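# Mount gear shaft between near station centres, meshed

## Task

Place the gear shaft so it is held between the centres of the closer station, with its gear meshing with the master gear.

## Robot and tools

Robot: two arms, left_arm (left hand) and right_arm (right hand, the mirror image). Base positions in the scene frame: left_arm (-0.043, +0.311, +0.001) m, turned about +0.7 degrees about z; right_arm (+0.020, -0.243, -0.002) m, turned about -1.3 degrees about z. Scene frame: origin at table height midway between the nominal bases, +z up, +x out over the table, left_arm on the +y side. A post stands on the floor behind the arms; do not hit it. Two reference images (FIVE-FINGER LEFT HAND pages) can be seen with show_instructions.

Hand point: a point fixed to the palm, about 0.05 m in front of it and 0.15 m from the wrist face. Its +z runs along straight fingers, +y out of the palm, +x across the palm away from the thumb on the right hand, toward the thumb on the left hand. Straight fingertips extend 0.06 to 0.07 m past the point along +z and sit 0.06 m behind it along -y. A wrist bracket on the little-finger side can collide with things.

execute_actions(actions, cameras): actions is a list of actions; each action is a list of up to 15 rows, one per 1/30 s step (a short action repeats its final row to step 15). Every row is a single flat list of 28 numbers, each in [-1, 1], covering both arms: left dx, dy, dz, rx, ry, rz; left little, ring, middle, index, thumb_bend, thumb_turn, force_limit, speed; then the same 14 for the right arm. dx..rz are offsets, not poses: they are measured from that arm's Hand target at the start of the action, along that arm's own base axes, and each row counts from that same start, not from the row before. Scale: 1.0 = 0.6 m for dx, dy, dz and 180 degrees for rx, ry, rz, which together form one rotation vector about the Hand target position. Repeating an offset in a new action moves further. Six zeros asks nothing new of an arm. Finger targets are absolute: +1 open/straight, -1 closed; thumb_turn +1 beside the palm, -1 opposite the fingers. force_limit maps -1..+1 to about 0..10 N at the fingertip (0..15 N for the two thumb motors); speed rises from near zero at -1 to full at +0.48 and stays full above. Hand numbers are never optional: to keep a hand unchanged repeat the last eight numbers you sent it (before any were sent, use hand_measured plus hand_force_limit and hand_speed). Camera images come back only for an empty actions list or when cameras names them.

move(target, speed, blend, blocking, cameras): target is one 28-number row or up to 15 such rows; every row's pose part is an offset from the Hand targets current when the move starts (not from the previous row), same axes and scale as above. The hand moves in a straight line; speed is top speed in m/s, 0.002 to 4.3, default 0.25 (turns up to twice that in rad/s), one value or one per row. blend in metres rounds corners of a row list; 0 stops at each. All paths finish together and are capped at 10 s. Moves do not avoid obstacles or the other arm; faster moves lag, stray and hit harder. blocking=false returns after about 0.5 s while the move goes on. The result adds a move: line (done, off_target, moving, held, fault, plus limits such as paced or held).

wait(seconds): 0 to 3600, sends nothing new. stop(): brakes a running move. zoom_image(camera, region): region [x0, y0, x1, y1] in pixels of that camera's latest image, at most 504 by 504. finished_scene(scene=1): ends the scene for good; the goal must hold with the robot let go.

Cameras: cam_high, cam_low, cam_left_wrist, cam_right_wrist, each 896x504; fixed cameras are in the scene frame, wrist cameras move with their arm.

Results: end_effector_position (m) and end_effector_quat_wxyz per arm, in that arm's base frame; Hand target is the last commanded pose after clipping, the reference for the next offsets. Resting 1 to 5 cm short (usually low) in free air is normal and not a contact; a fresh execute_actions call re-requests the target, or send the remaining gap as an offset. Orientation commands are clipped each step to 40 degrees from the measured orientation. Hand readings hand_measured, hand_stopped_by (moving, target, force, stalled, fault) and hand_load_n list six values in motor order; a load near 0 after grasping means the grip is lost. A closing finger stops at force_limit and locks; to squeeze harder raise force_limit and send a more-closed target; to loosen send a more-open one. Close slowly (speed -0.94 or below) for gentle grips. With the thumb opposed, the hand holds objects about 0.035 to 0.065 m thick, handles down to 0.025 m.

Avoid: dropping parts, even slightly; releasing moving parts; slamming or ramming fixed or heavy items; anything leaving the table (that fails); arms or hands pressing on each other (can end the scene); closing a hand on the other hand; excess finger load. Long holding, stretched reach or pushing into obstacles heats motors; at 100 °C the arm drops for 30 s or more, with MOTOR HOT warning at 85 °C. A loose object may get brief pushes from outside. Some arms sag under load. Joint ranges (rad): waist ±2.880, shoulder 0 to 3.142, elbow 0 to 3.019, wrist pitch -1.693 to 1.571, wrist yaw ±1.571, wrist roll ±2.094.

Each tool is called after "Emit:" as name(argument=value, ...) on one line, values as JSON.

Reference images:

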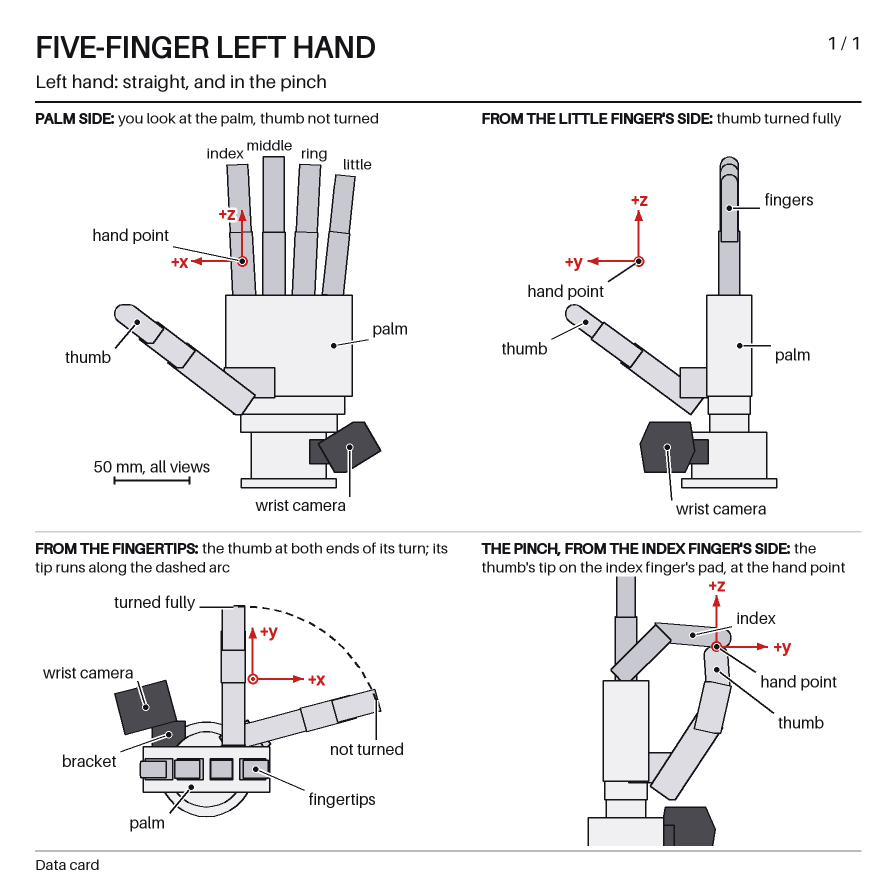

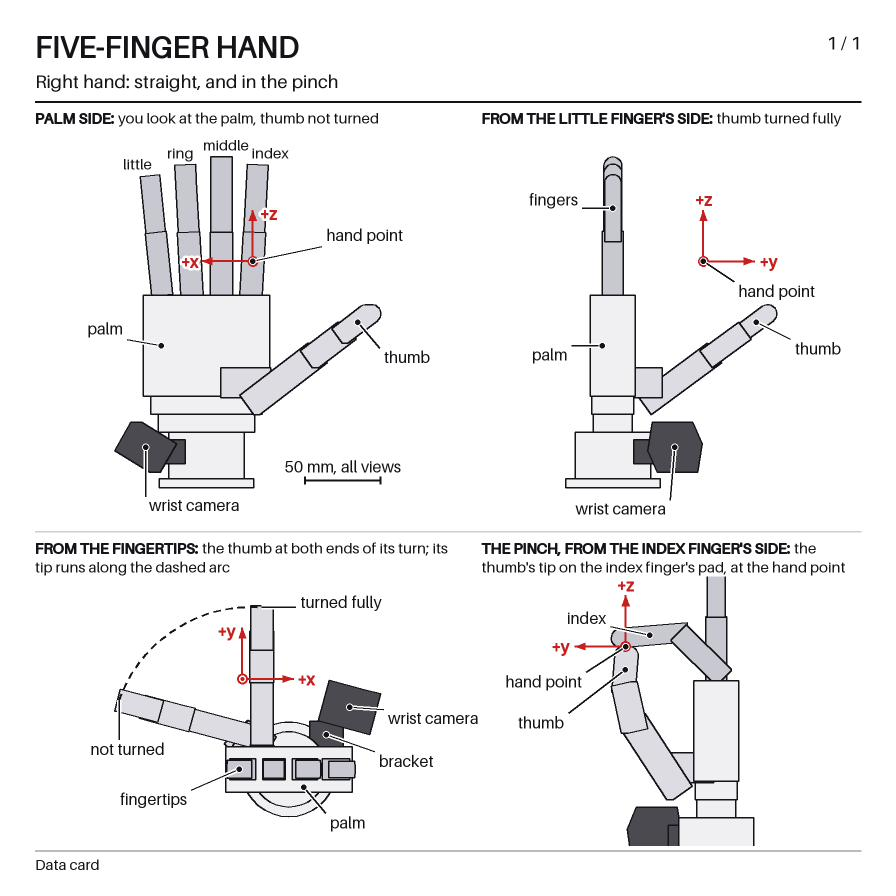

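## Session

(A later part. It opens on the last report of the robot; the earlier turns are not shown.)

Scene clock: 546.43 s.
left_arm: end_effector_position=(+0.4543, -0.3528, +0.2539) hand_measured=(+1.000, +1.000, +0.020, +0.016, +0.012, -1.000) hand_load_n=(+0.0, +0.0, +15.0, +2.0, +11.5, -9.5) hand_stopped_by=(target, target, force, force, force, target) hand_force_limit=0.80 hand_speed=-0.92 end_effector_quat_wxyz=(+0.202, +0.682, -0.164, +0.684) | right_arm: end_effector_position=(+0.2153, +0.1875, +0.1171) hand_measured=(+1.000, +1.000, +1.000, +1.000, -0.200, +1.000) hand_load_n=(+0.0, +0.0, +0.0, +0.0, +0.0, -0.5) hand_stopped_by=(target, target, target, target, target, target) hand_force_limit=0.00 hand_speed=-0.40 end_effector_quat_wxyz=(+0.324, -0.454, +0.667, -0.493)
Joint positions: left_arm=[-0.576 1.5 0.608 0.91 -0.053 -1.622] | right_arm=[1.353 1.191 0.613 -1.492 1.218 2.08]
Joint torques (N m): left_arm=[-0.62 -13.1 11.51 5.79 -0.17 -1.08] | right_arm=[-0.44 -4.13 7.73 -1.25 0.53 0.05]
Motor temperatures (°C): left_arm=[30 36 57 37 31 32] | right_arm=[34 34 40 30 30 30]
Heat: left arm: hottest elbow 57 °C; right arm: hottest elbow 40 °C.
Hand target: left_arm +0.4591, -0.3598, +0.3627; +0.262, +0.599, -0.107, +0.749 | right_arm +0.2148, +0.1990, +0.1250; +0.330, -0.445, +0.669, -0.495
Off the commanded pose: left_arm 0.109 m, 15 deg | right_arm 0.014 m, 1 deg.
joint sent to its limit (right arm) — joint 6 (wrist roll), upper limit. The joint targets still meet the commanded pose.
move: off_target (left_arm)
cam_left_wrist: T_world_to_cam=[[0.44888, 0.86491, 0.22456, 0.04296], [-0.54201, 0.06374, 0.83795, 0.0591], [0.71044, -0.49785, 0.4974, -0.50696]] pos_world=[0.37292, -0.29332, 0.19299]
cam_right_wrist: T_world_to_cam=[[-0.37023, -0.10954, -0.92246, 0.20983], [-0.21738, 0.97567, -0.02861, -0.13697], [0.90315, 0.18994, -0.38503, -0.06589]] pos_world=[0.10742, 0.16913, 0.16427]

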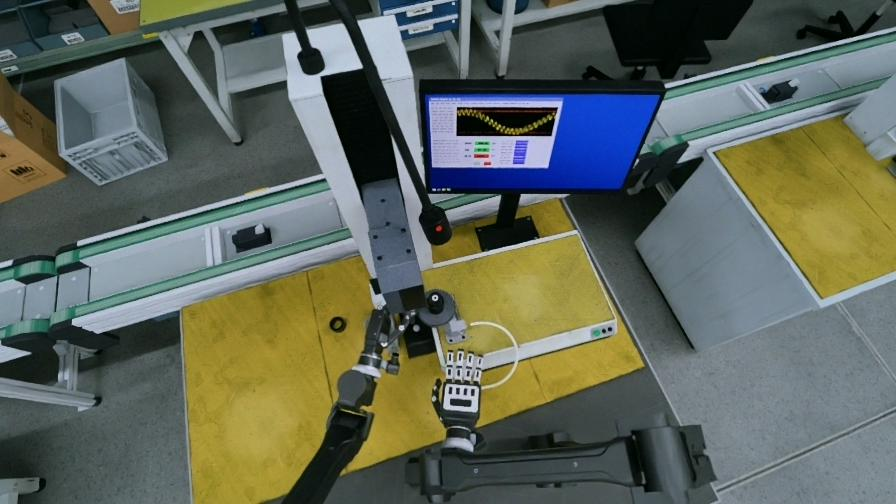

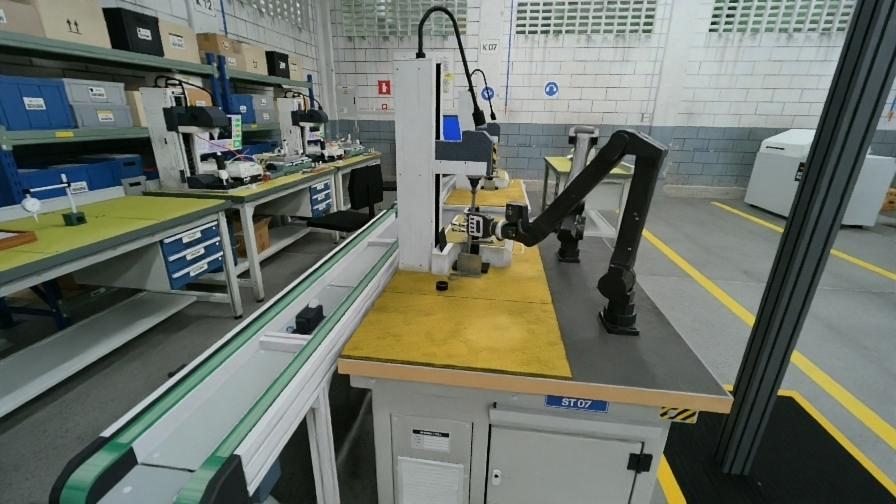

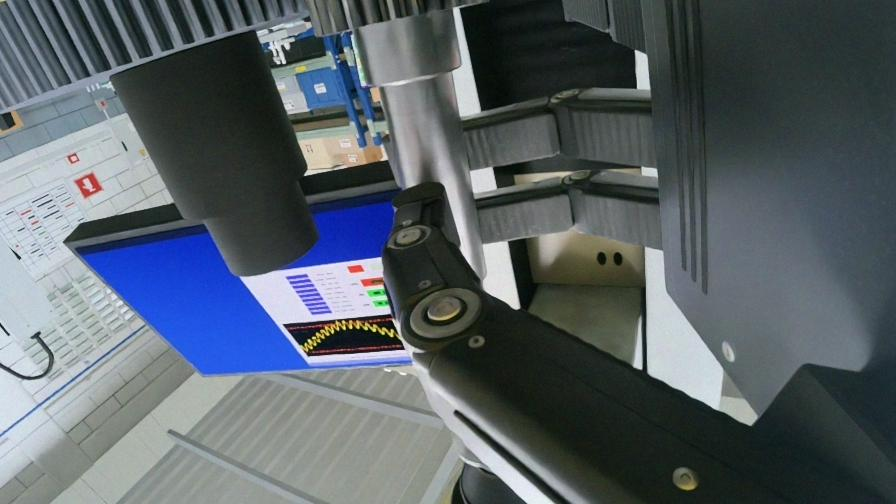

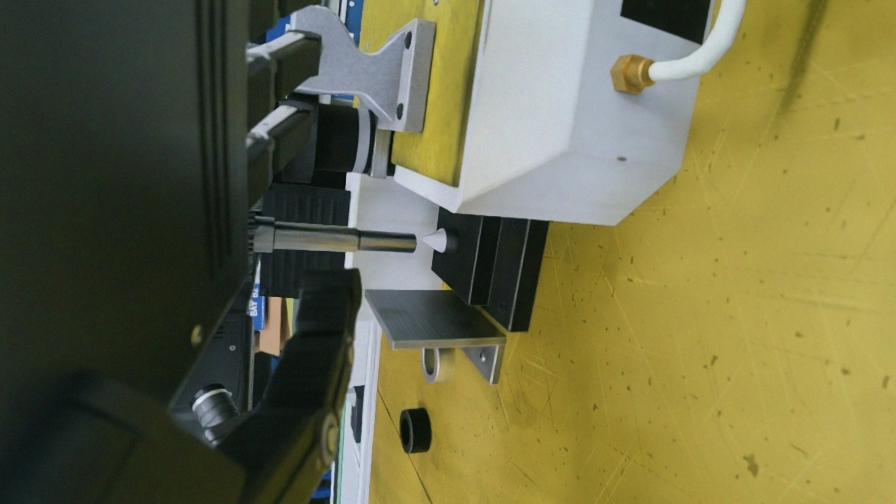

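Emit:
move(target=[0,0,0,-0.006,-0.008,-0.02,1,1,-0.2,-0.2,-0.15,-1,0.8,-0.92,0,0,0,0,0,0,1,1,1,1,-0.2,1,0,-0.4], speed=0.03, cameras=["cam_low","cam_right_wrist","cam_left_wrist","cam_high"])

Emit:
zoom_image(camera="cam_right_wrist", region=[360, 200, 460, 280])

Emit:
zoom_image(camera="cam_low", region=[450, 175, 510, 265])

Emit:
zoom_image(camera="cam_high", region=[400, 305, 430, 340])

Scene clock: 551.27 s.
left_arm: end_effector_position=(+0.4531, -0.3523, +0.2528) hand_measured=(+1.000, +1.000, +0.020, +0.016, +0.012, -1.000) hand_load_n=(+0.0, +0.0, +12.5, +6.0, +11.0, -6.5) hand_stopped_by=(target, target, force, force, force, target) hand_force_limit=0.80 hand_speed=-0.92 end_effector_quat_wxyz=(+0.219, +0.670, -0.176, +0.687) | right_arm: end_effector_position=(+0.2153, +0.1875, +0.1171) hand_measured=(+1.000, +1.000, +1.000, +1.000, -0.200, +1.000) hand_load_n=(+0.0, +0.0, +0.0, +0.0, +0.0, +0.0) hand_stopped_by=(target, target, target, target, target, target) hand_force_limit=0.00 hand_speed=-0.40 end_effector_quat_wxyz=(+0.324, -0.454, +0.667, -0.493)
Joint positions: left_arm=[-0.555 1.526 0.607 0.959 0.01 -1.624] | right_arm=[1.353 1.191 0.613 -1.492 1.218 2.08]
Joint torques (N m): left_arm=[-0.21 -12.69 11.97 5.96 0.41 -1.29] | right_arm=[-0.21 -4.01 7.64 -1.33 0.54 0.04]
Motor temperatures (°C): left_arm=[30 36 57 37 31 32] | right_arm=[34 34 40 30 30 30]
Heat: left arm: hottest elbow 57 °C; right arm: hottest elbow 40 °C.
Hand target: left_arm +0.4592, -0.3598, +0.3627; +0.289, +0.583, -0.122, +0.749 | right_arm +0.2148, +0.1990, +0.1250; +0.330, -0.445, +0.669, -0.495
Off the commanded pose: left_arm 0.110 m, 16 deg | right_arm 0.014 m, 1 deg.
joint sent to its limit (right arm) — joint 6 (wrist roll), upper limit. The joint targets still meet the commanded pose.
move: off_target (left_arm)
cam_left_wrist: T_world_to_cam=[[0.48036, 0.84818, 0.22327, 0.0235], [-0.5551, 0.09691, 0.82612, 0.07997], [0.67906, -0.52077, 0.51737, -0.50425]] pos_world=[0.37552, -0.29029, 0.18958]
cam_right_wrist: T_world_to_cam=[[-0.37023, -0.10954, -0.92246, 0.20983], [-0.21738, 0.97567, -0.02861, -0.13697], [0.90315, 0.18994, -0.38503, -0.06589]] pos_world=[0.10742, 0.16913, 0.16427]

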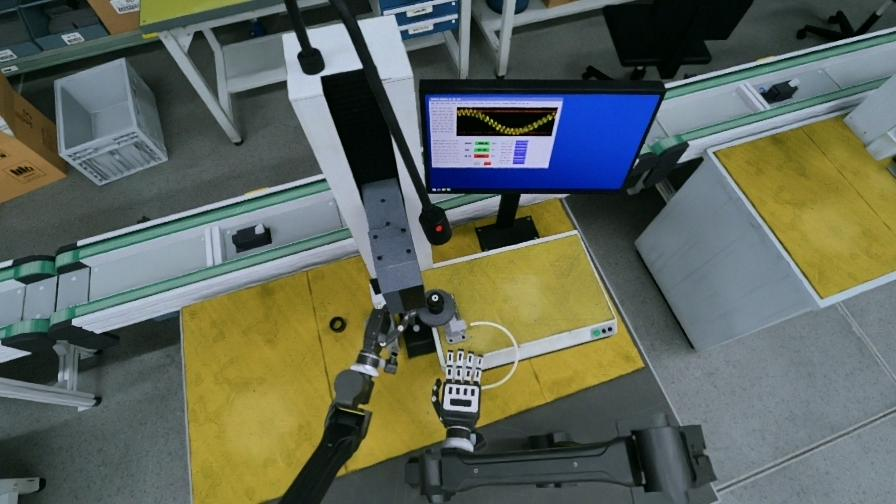

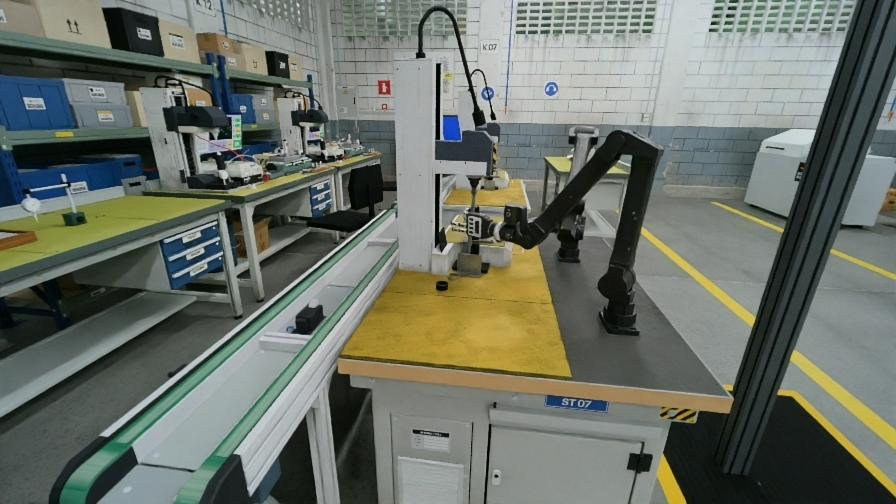

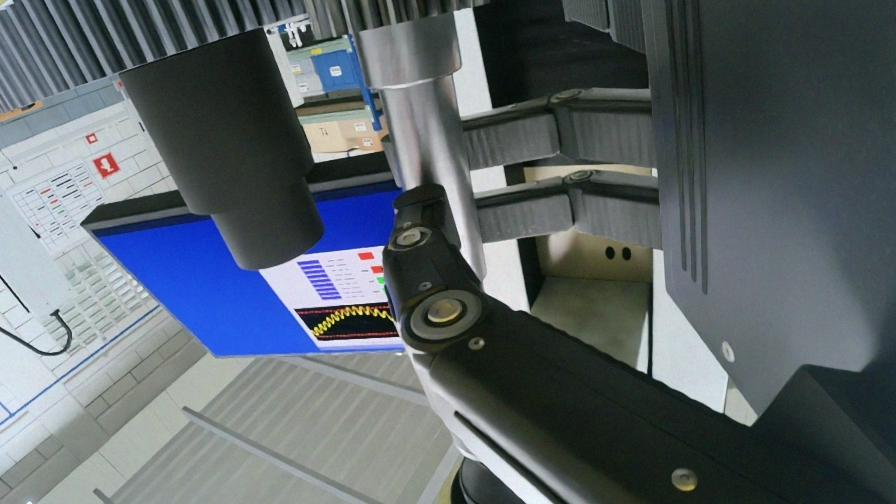

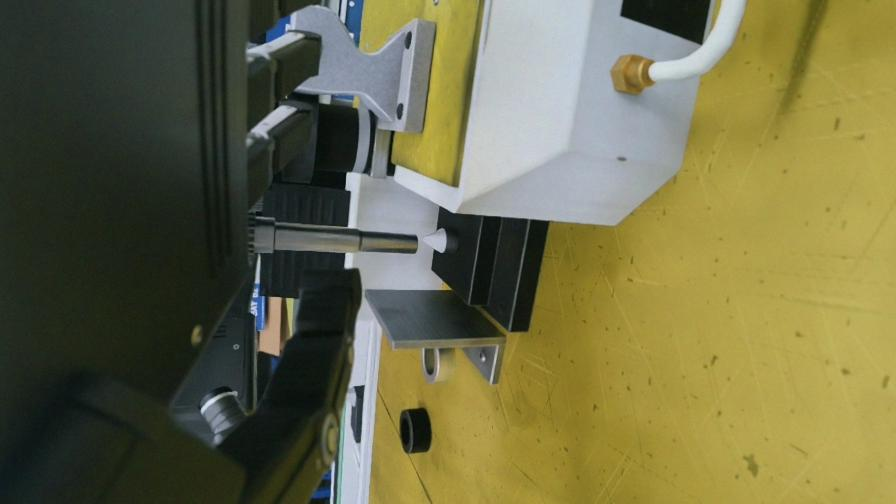

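Scaled by 5.040.

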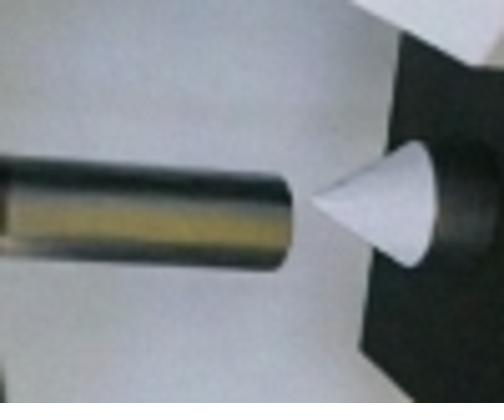

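Scaled by 5.600.

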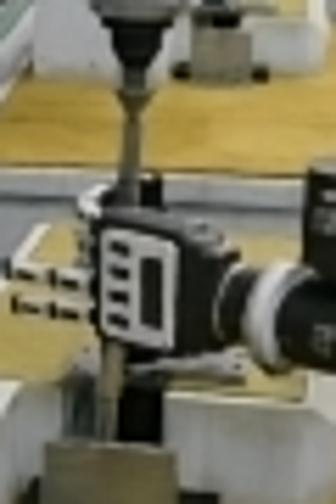

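Scaled by 14.400.

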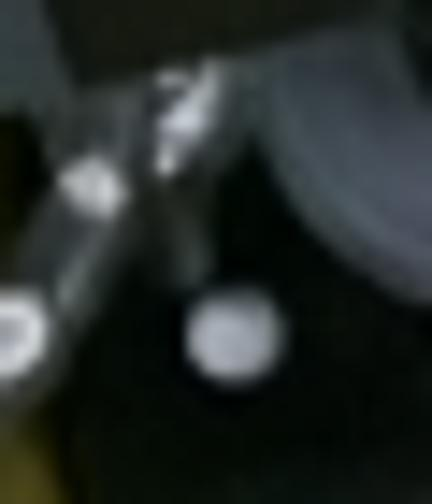

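Emit:
execute_actions(actions=[])

Scene clock: 557.67 s.
left_arm: end_effector_position=(+0.4531, -0.3523, +0.2528) hand_measured=(+1.000, +1.000, +0.020, +0.016, +0.012, -1.000) hand_load_n=(+0.0, +0.0, +12.5, +6.5, +11.0, -6.5) hand_stopped_by=(target, target, force, force, force, target) hand_force_limit=0.80 hand_speed=-0.92 end_effector_quat_wxyz=(+0.219, +0.670, -0.176, +0.687) | right_arm: end_effector_position=(+0.2153, +0.1875, +0.1171) hand_measured=(+1.000, +1.000, +1.000, +1.000, -0.200, +1.000) hand_load_n=(+0.0, +0.0, -0.5, +0.0, +0.0, +0.0) hand_stopped_by=(target, target, target, target, target, target) hand_force_limit=0.00 hand_speed=-0.40 end_effector_quat_wxyz=(+0.324, -0.454, +0.667, -0.493)
Joint positions: left_arm=[-0.555 1.526 0.607 0.959 0.01 -1.624] | right_arm=[1.353 1.191 0.613 -1.492 1.218 2.08]
Joint velocities: within noise
Joint torques (N m): left_arm=[-0.26 -12.86 11.84 6.05 0.4 -1.31] | right_arm=[-0.44 -4.31 7.72 -1.25 0.55 0.04]
Motor temperatures (°C): left_arm=[30 36 58 37 32 33] | right_arm=[34 34 40 30 30 30]
Heat: left arm: hottest elbow 58 °C; right arm: hottest elbow 40 °C.
Hand target: left_arm +0.4592, -0.3598, +0.3627; +0.289, +0.583, -0.122, +0.749 | right_arm +0.2148, +0.1990, +0.1250; +0.330, -0.445, +0.669, -0.495
Off the commanded pose: left_arm 0.110 m, 16 deg | right_arm 0.014 m, 1 deg.
camera_calibration:
cam_left_wrist: T_world_to_cam=[[0.48036, 0.84818, 0.22327, 0.0235], [-0.5551, 0.09691, 0.82612, 0.07997], [0.67906, -0.52077, 0.51737, -0.50425]] pos_world=[0.37552, -0.29029, 0.18958]
cam_right_wrist: T_world_to_cam=[[-0.37023, -0.10954, -0.92246, 0.20983], [-0.21738, 0.97567, -0.02861, -0.13697], [0.90315, 0.18994, -0.38503, -0.06589]] pos_world=[0.10742, 0.16913, 0.16427]

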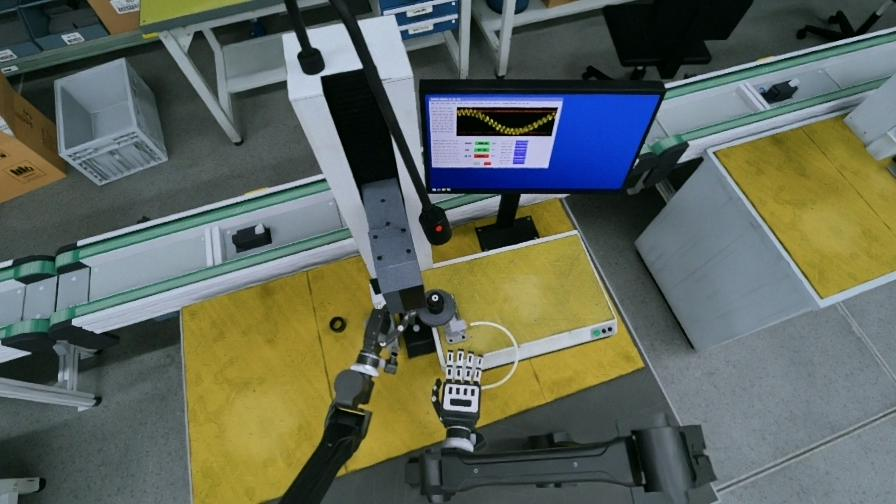

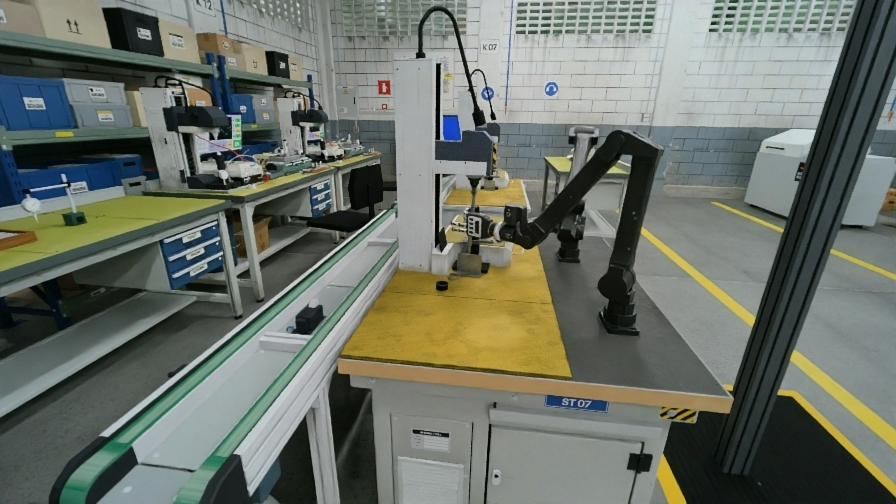

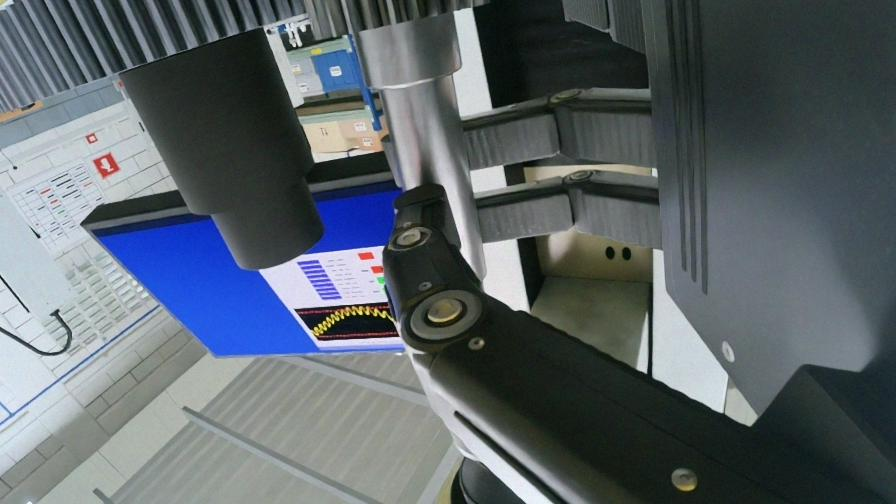

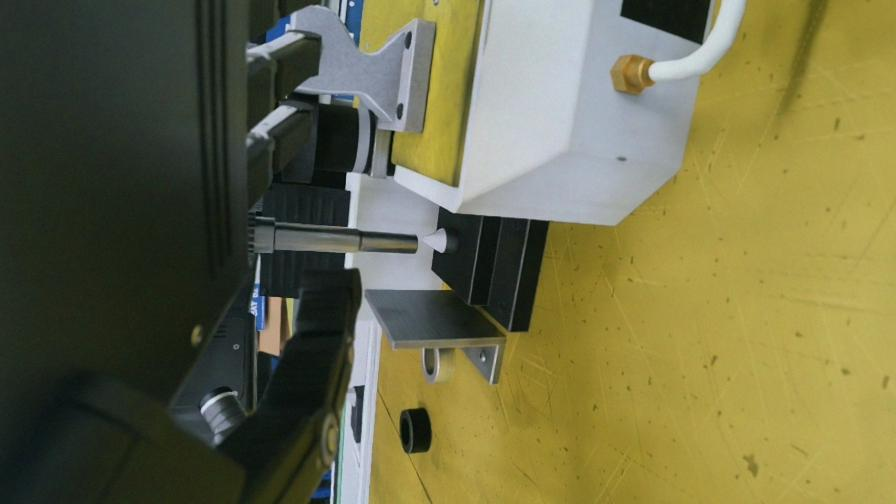

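Emit:
zoom_image(camera="cam_right_wrist", region=[360, 200, 460, 280])

Emit:
zoom_image(camera="cam_high", region=[400, 305, 430, 340])

Emit:
zoom_image(camera="cam_low", region=[450, 175, 510, 265])

Emit:
zoom_image(camera="cam_left_wrist", region=[240, 0, 500, 160])

Scaled by 5.040.

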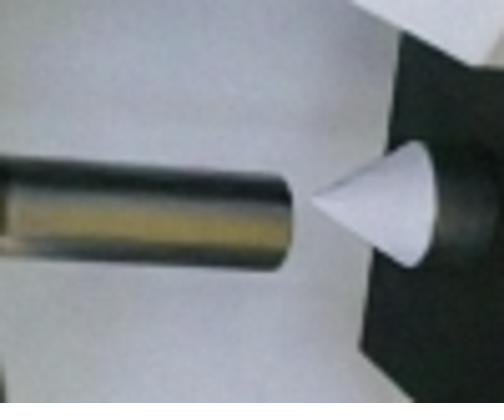

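Scaled by 14.400.

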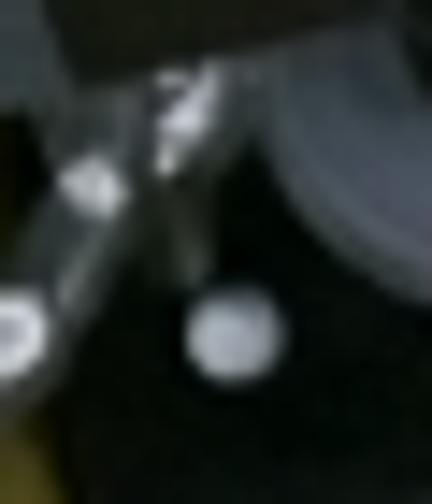

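Scaled by 5.600.

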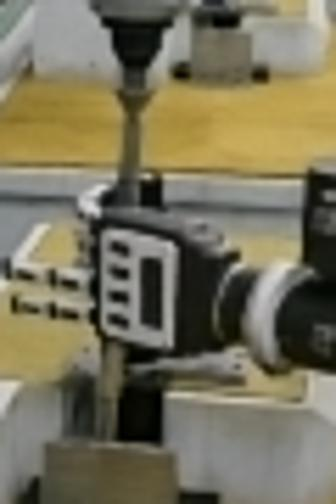

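Scaled by 1.938.

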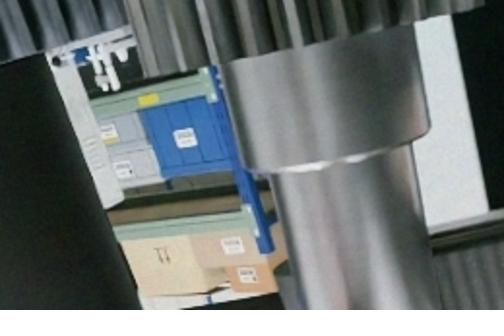

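Emit:
zoom_image(camera="cam_high", region=[408, 314, 424, 334])

Emit:
zoom_image(camera="cam_low", region=[460, 220, 490, 262])

Emit:
zoom_image(camera="cam_low", region=[460, 180, 490, 222])

Scaled by 25.200.

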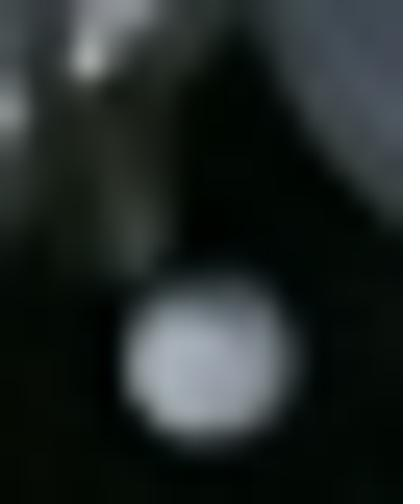

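Scaled by 12.000.

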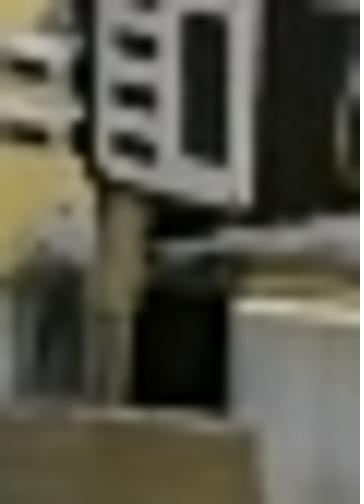

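Scaled by 12.000.

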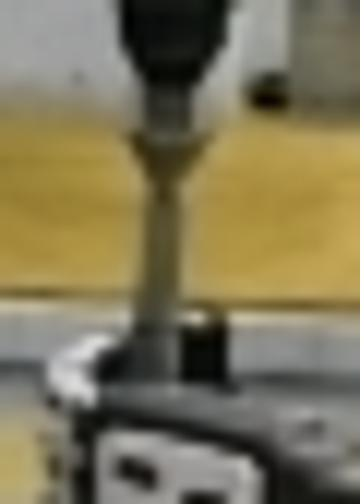

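Emit:
move(target=[0,0,0,-0.002,0.008,0,1,1,-0.2,-0.2,-0.15,-1,0.8,-0.92,0,0,0,0,0,0,1,1,1,1,-0.2,1,0,-0.4], speed=0.04, cameras=["cam_high","cam_low","cam_right_wrist"])

Emit:
zoom_image(camera="cam_right_wrist", region=[360, 200, 460, 280])

Emit:
zoom_image(camera="cam_high", region=[408, 314, 424, 334])

Emit:
zoom_image(camera="cam_low", region=[460, 220, 490, 262])

Scene clock: 595.10 s.
left_arm: end_effector_position=(+0.4532, -0.3521, +0.2534) hand_measured=(+1.000, +1.000, +0.020, +0.016, +0.012, -1.000) hand_load_n=(+0.0, +0.0, +12.5, +6.0, +11.0, -6.5) hand_stopped_by=(target, target, force, force, force, target) hand_force_limit=0.80 hand_speed=-0.92 end_effector_quat_wxyz=(+0.222, +0.671, -0.173, +0.686) | right_arm: end_effector_position=(+0.2153, +0.1875, +0.1171) hand_measured=(+1.000, +1.000, +1.000, +1.000, -0.200, +1.000) hand_load_n=(+0.0, +0.0, +0.0, +0.0, +0.0, +0.0) hand_stopped_by=(target, target, target, target, target, target) hand_force_limit=0.00 hand_speed=-0.40 end_effector_quat_wxyz=(+0.324, -0.454, +0.667, -0.493)
Joint positions: left_arm=[-0.555 1.526 0.607 0.959 0.01 -1.633] | right_arm=[1.353 1.191 0.613 -1.492 1.218 2.08]
Joint torques (N m): left_arm=[-0.73 -13.22 11.9 4.93 0.11 -1.4] | right_arm=[-0.15 -4.13 7.73 -1.37 0.53 0.05]
Motor temperatures (°C): left_arm=[30 35 61 38 32 33] | right_arm=[34 34 40 30 30 30]
Heat: left arm: hottest elbow 61 °C; right arm: hottest elbow 40 °C.
Hand target: left_arm +0.4592, -0.3598, +0.3627; +0.293, +0.592, -0.116, +0.742 | right_arm +0.2148, +0.1990, +0.1250; +0.330, -0.445, +0.669, -0.495
Off the commanded pose: left_arm 0.110 m, 15 deg | right_arm 0.014 m, 1 deg.
joint sent to its limit (right arm) — joint 6 (wrist roll), upper limit. The joint targets still meet the commanded pose.
move: off_target (left_arm)
cam_right_wrist: T_world_to_cam=[[-0.37023, -0.10954, -0.92246, 0.20983], [-0.21738, 0.97567, -0.02861, -0.13697], [0.90315, 0.18994, -0.38503, -0.06589]] pos_world=[0.10742, 0.16913, 0.16427]

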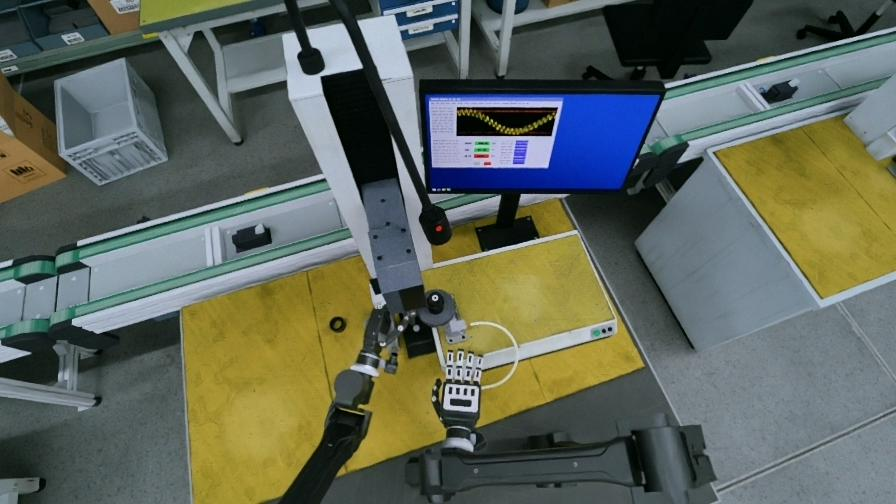

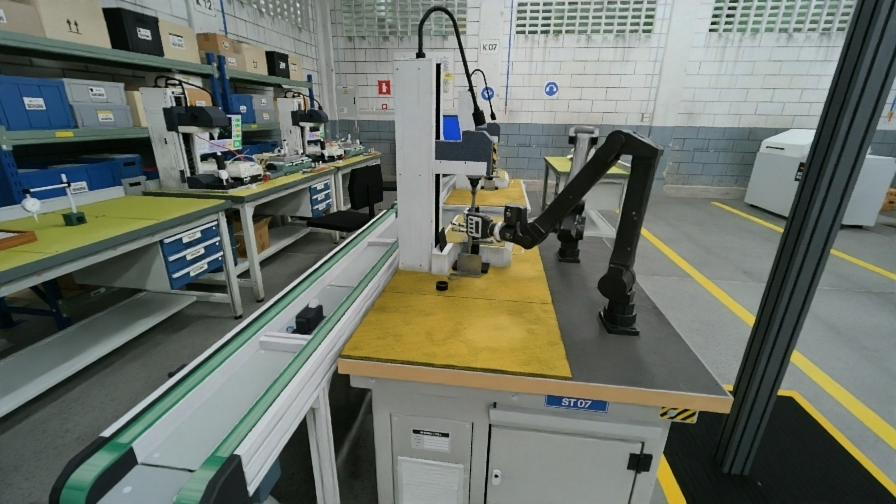

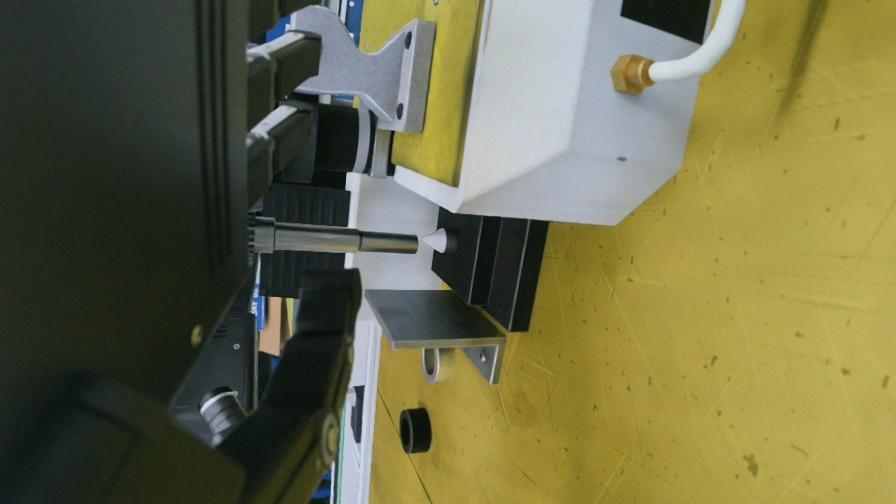

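Scaled by 5.040.

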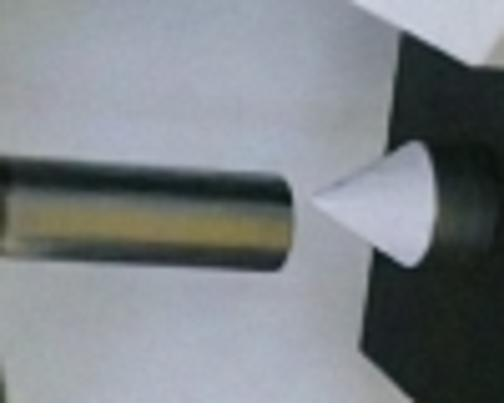

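Scaled by 25.200.

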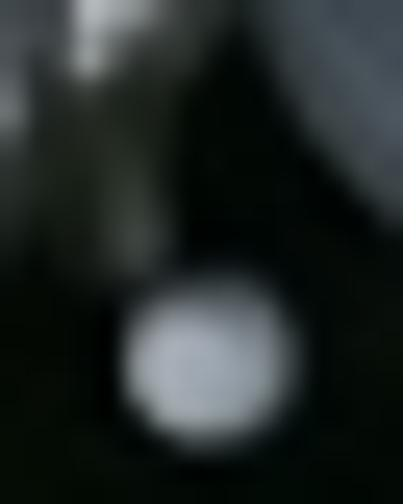

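Scaled by 12.000.

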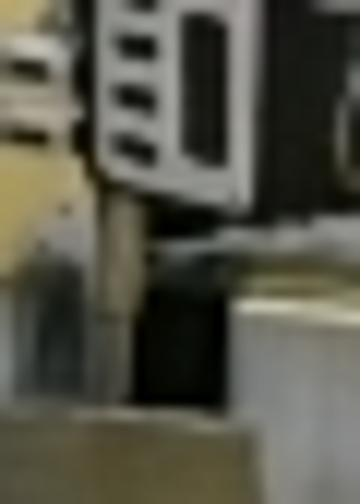

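Emit:
move(target=[0,0,0,-0.003,0.012,0,1,1,-0.2,-0.2,-0.15,-1,0.8,-0.92,0,0,0,0,0,0,1,1,1,1,-0.2,1,0,-0.4], speed=0.04, cameras=["cam_high","cam_low","cam_right_wrist"])

Emit:
zoom_image(camera="cam_right_wrist", region=[360, 200, 460, 280])

Emit:
zoom_image(camera="cam_high", region=[408, 314, 424, 334])

Emit:
zoom_image(camera="cam_low", region=[460, 220, 490, 262])

Scene clock: 598.20 s.
left_arm: end_effector_position=(+0.4535, -0.3517, +0.2537) hand_measured=(+1.000, +1.000, +0.020, +0.016, +0.012, -1.000) hand_load_n=(+0.0, +0.0, +13.5, +4.5, +11.0, -7.0) hand_stopped_by=(target, target, force, force, force, target) hand_force_limit=0.80 hand_speed=-0.92 end_effector_quat_wxyz=(+0.232, +0.675, -0.164, +0.681) | right_arm: end_effector_position=(+0.2153, +0.1875, +0.1171) hand_measured=(+1.000, +1.000, +1.000, +1.000, -0.200, +1.000) hand_load_n=(+0.0, +0.0, +0.0, +0.0, +0.0, +0.0) hand_stopped_by=(target, target, target, target, target, target) hand_force_limit=0.00 hand_speed=-0.40 end_effector_quat_wxyz=(+0.324, -0.454, +0.667, -0.493)
Joint positions: left_arm=[-0.555 1.526 0.607 0.954 0.012 -1.66] | right_arm=[1.353 1.191 0.613 -1.492 1.218 2.08]
Joint torques (N m): left_arm=[-0.91 -14.56 11.84 3.54 -0.04 -1.43] | right_arm=[-0.21 -4.01 7.69 -1.26 0.55 0.05]
Motor temperatures (°C): left_arm=[30 35 61 38 32 33] | right_arm=[34 34 40 30 30 30]
Heat: left arm: hottest elbow 61 °C; right arm: hottest elbow 40 °C.
Hand target: left_arm +0.4592, -0.3598, +0.3627; +0.298, +0.604, -0.107, +0.731 | right_arm +0.2148, +0.1990, +0.1250; +0.330, -0.445, +0.669, -0.495
Off the commanded pose: left_arm 0.109 m, 14 deg | right_arm 0.014 m, 1 deg.
joint sent to its limit (right arm) — joint 6 (wrist roll), upper limit. The joint targets still meet the commanded pose.
move: off_target (left_arm)
cam_right_wrist: T_world_to_cam=[[-0.37023, -0.10954, -0.92246, 0.20983], [-0.21738, 0.97567, -0.02861, -0.13697], [0.90315, 0.18994, -0.38503, -0.06589]] pos_world=[0.10742, 0.16913, 0.16427]

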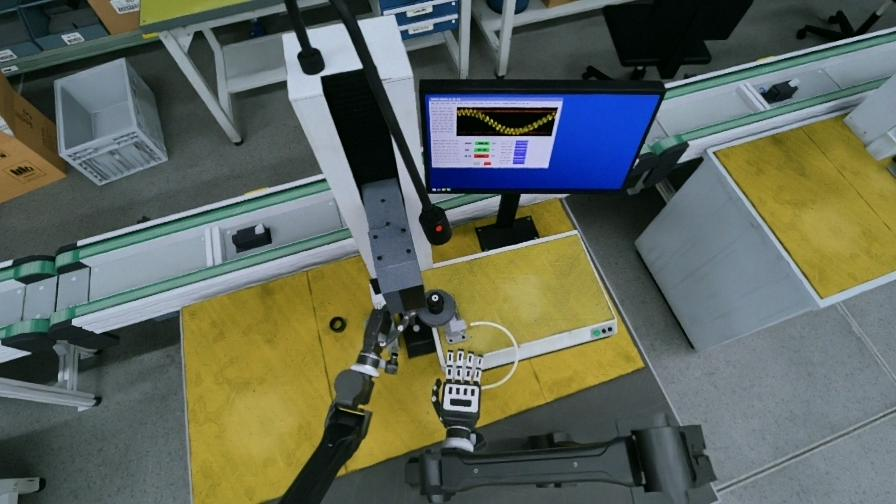

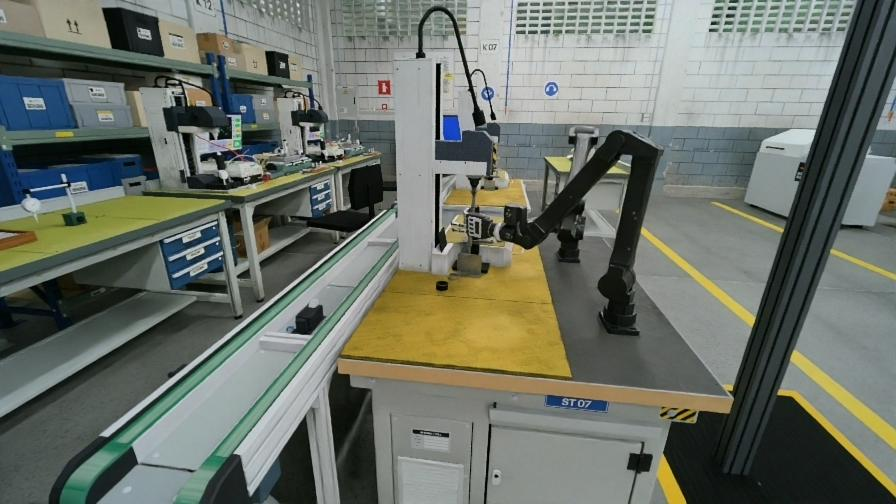

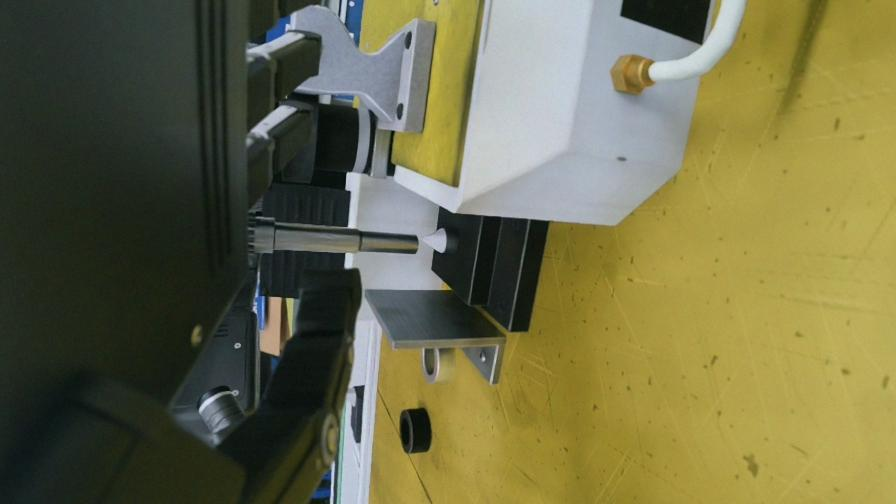

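Scaled by 5.040.

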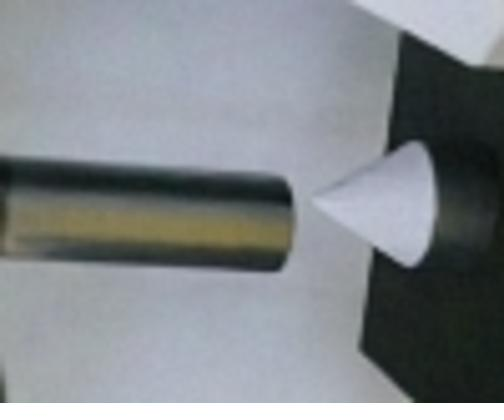

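Scaled by 25.200.

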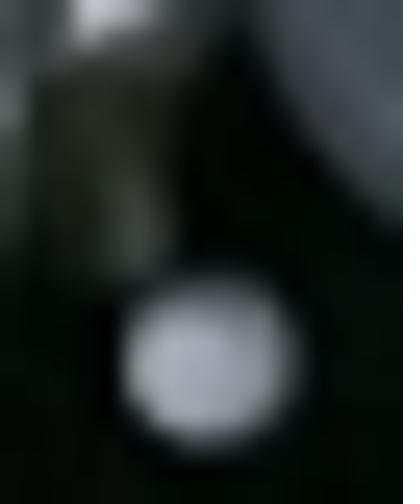

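Scaled by 12.000.

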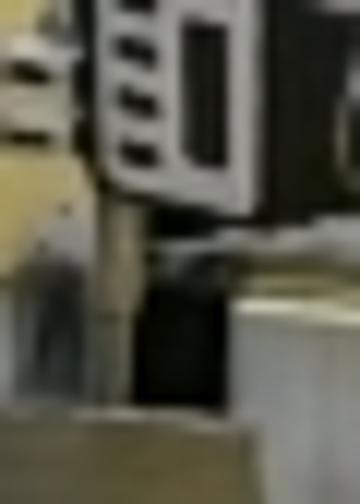

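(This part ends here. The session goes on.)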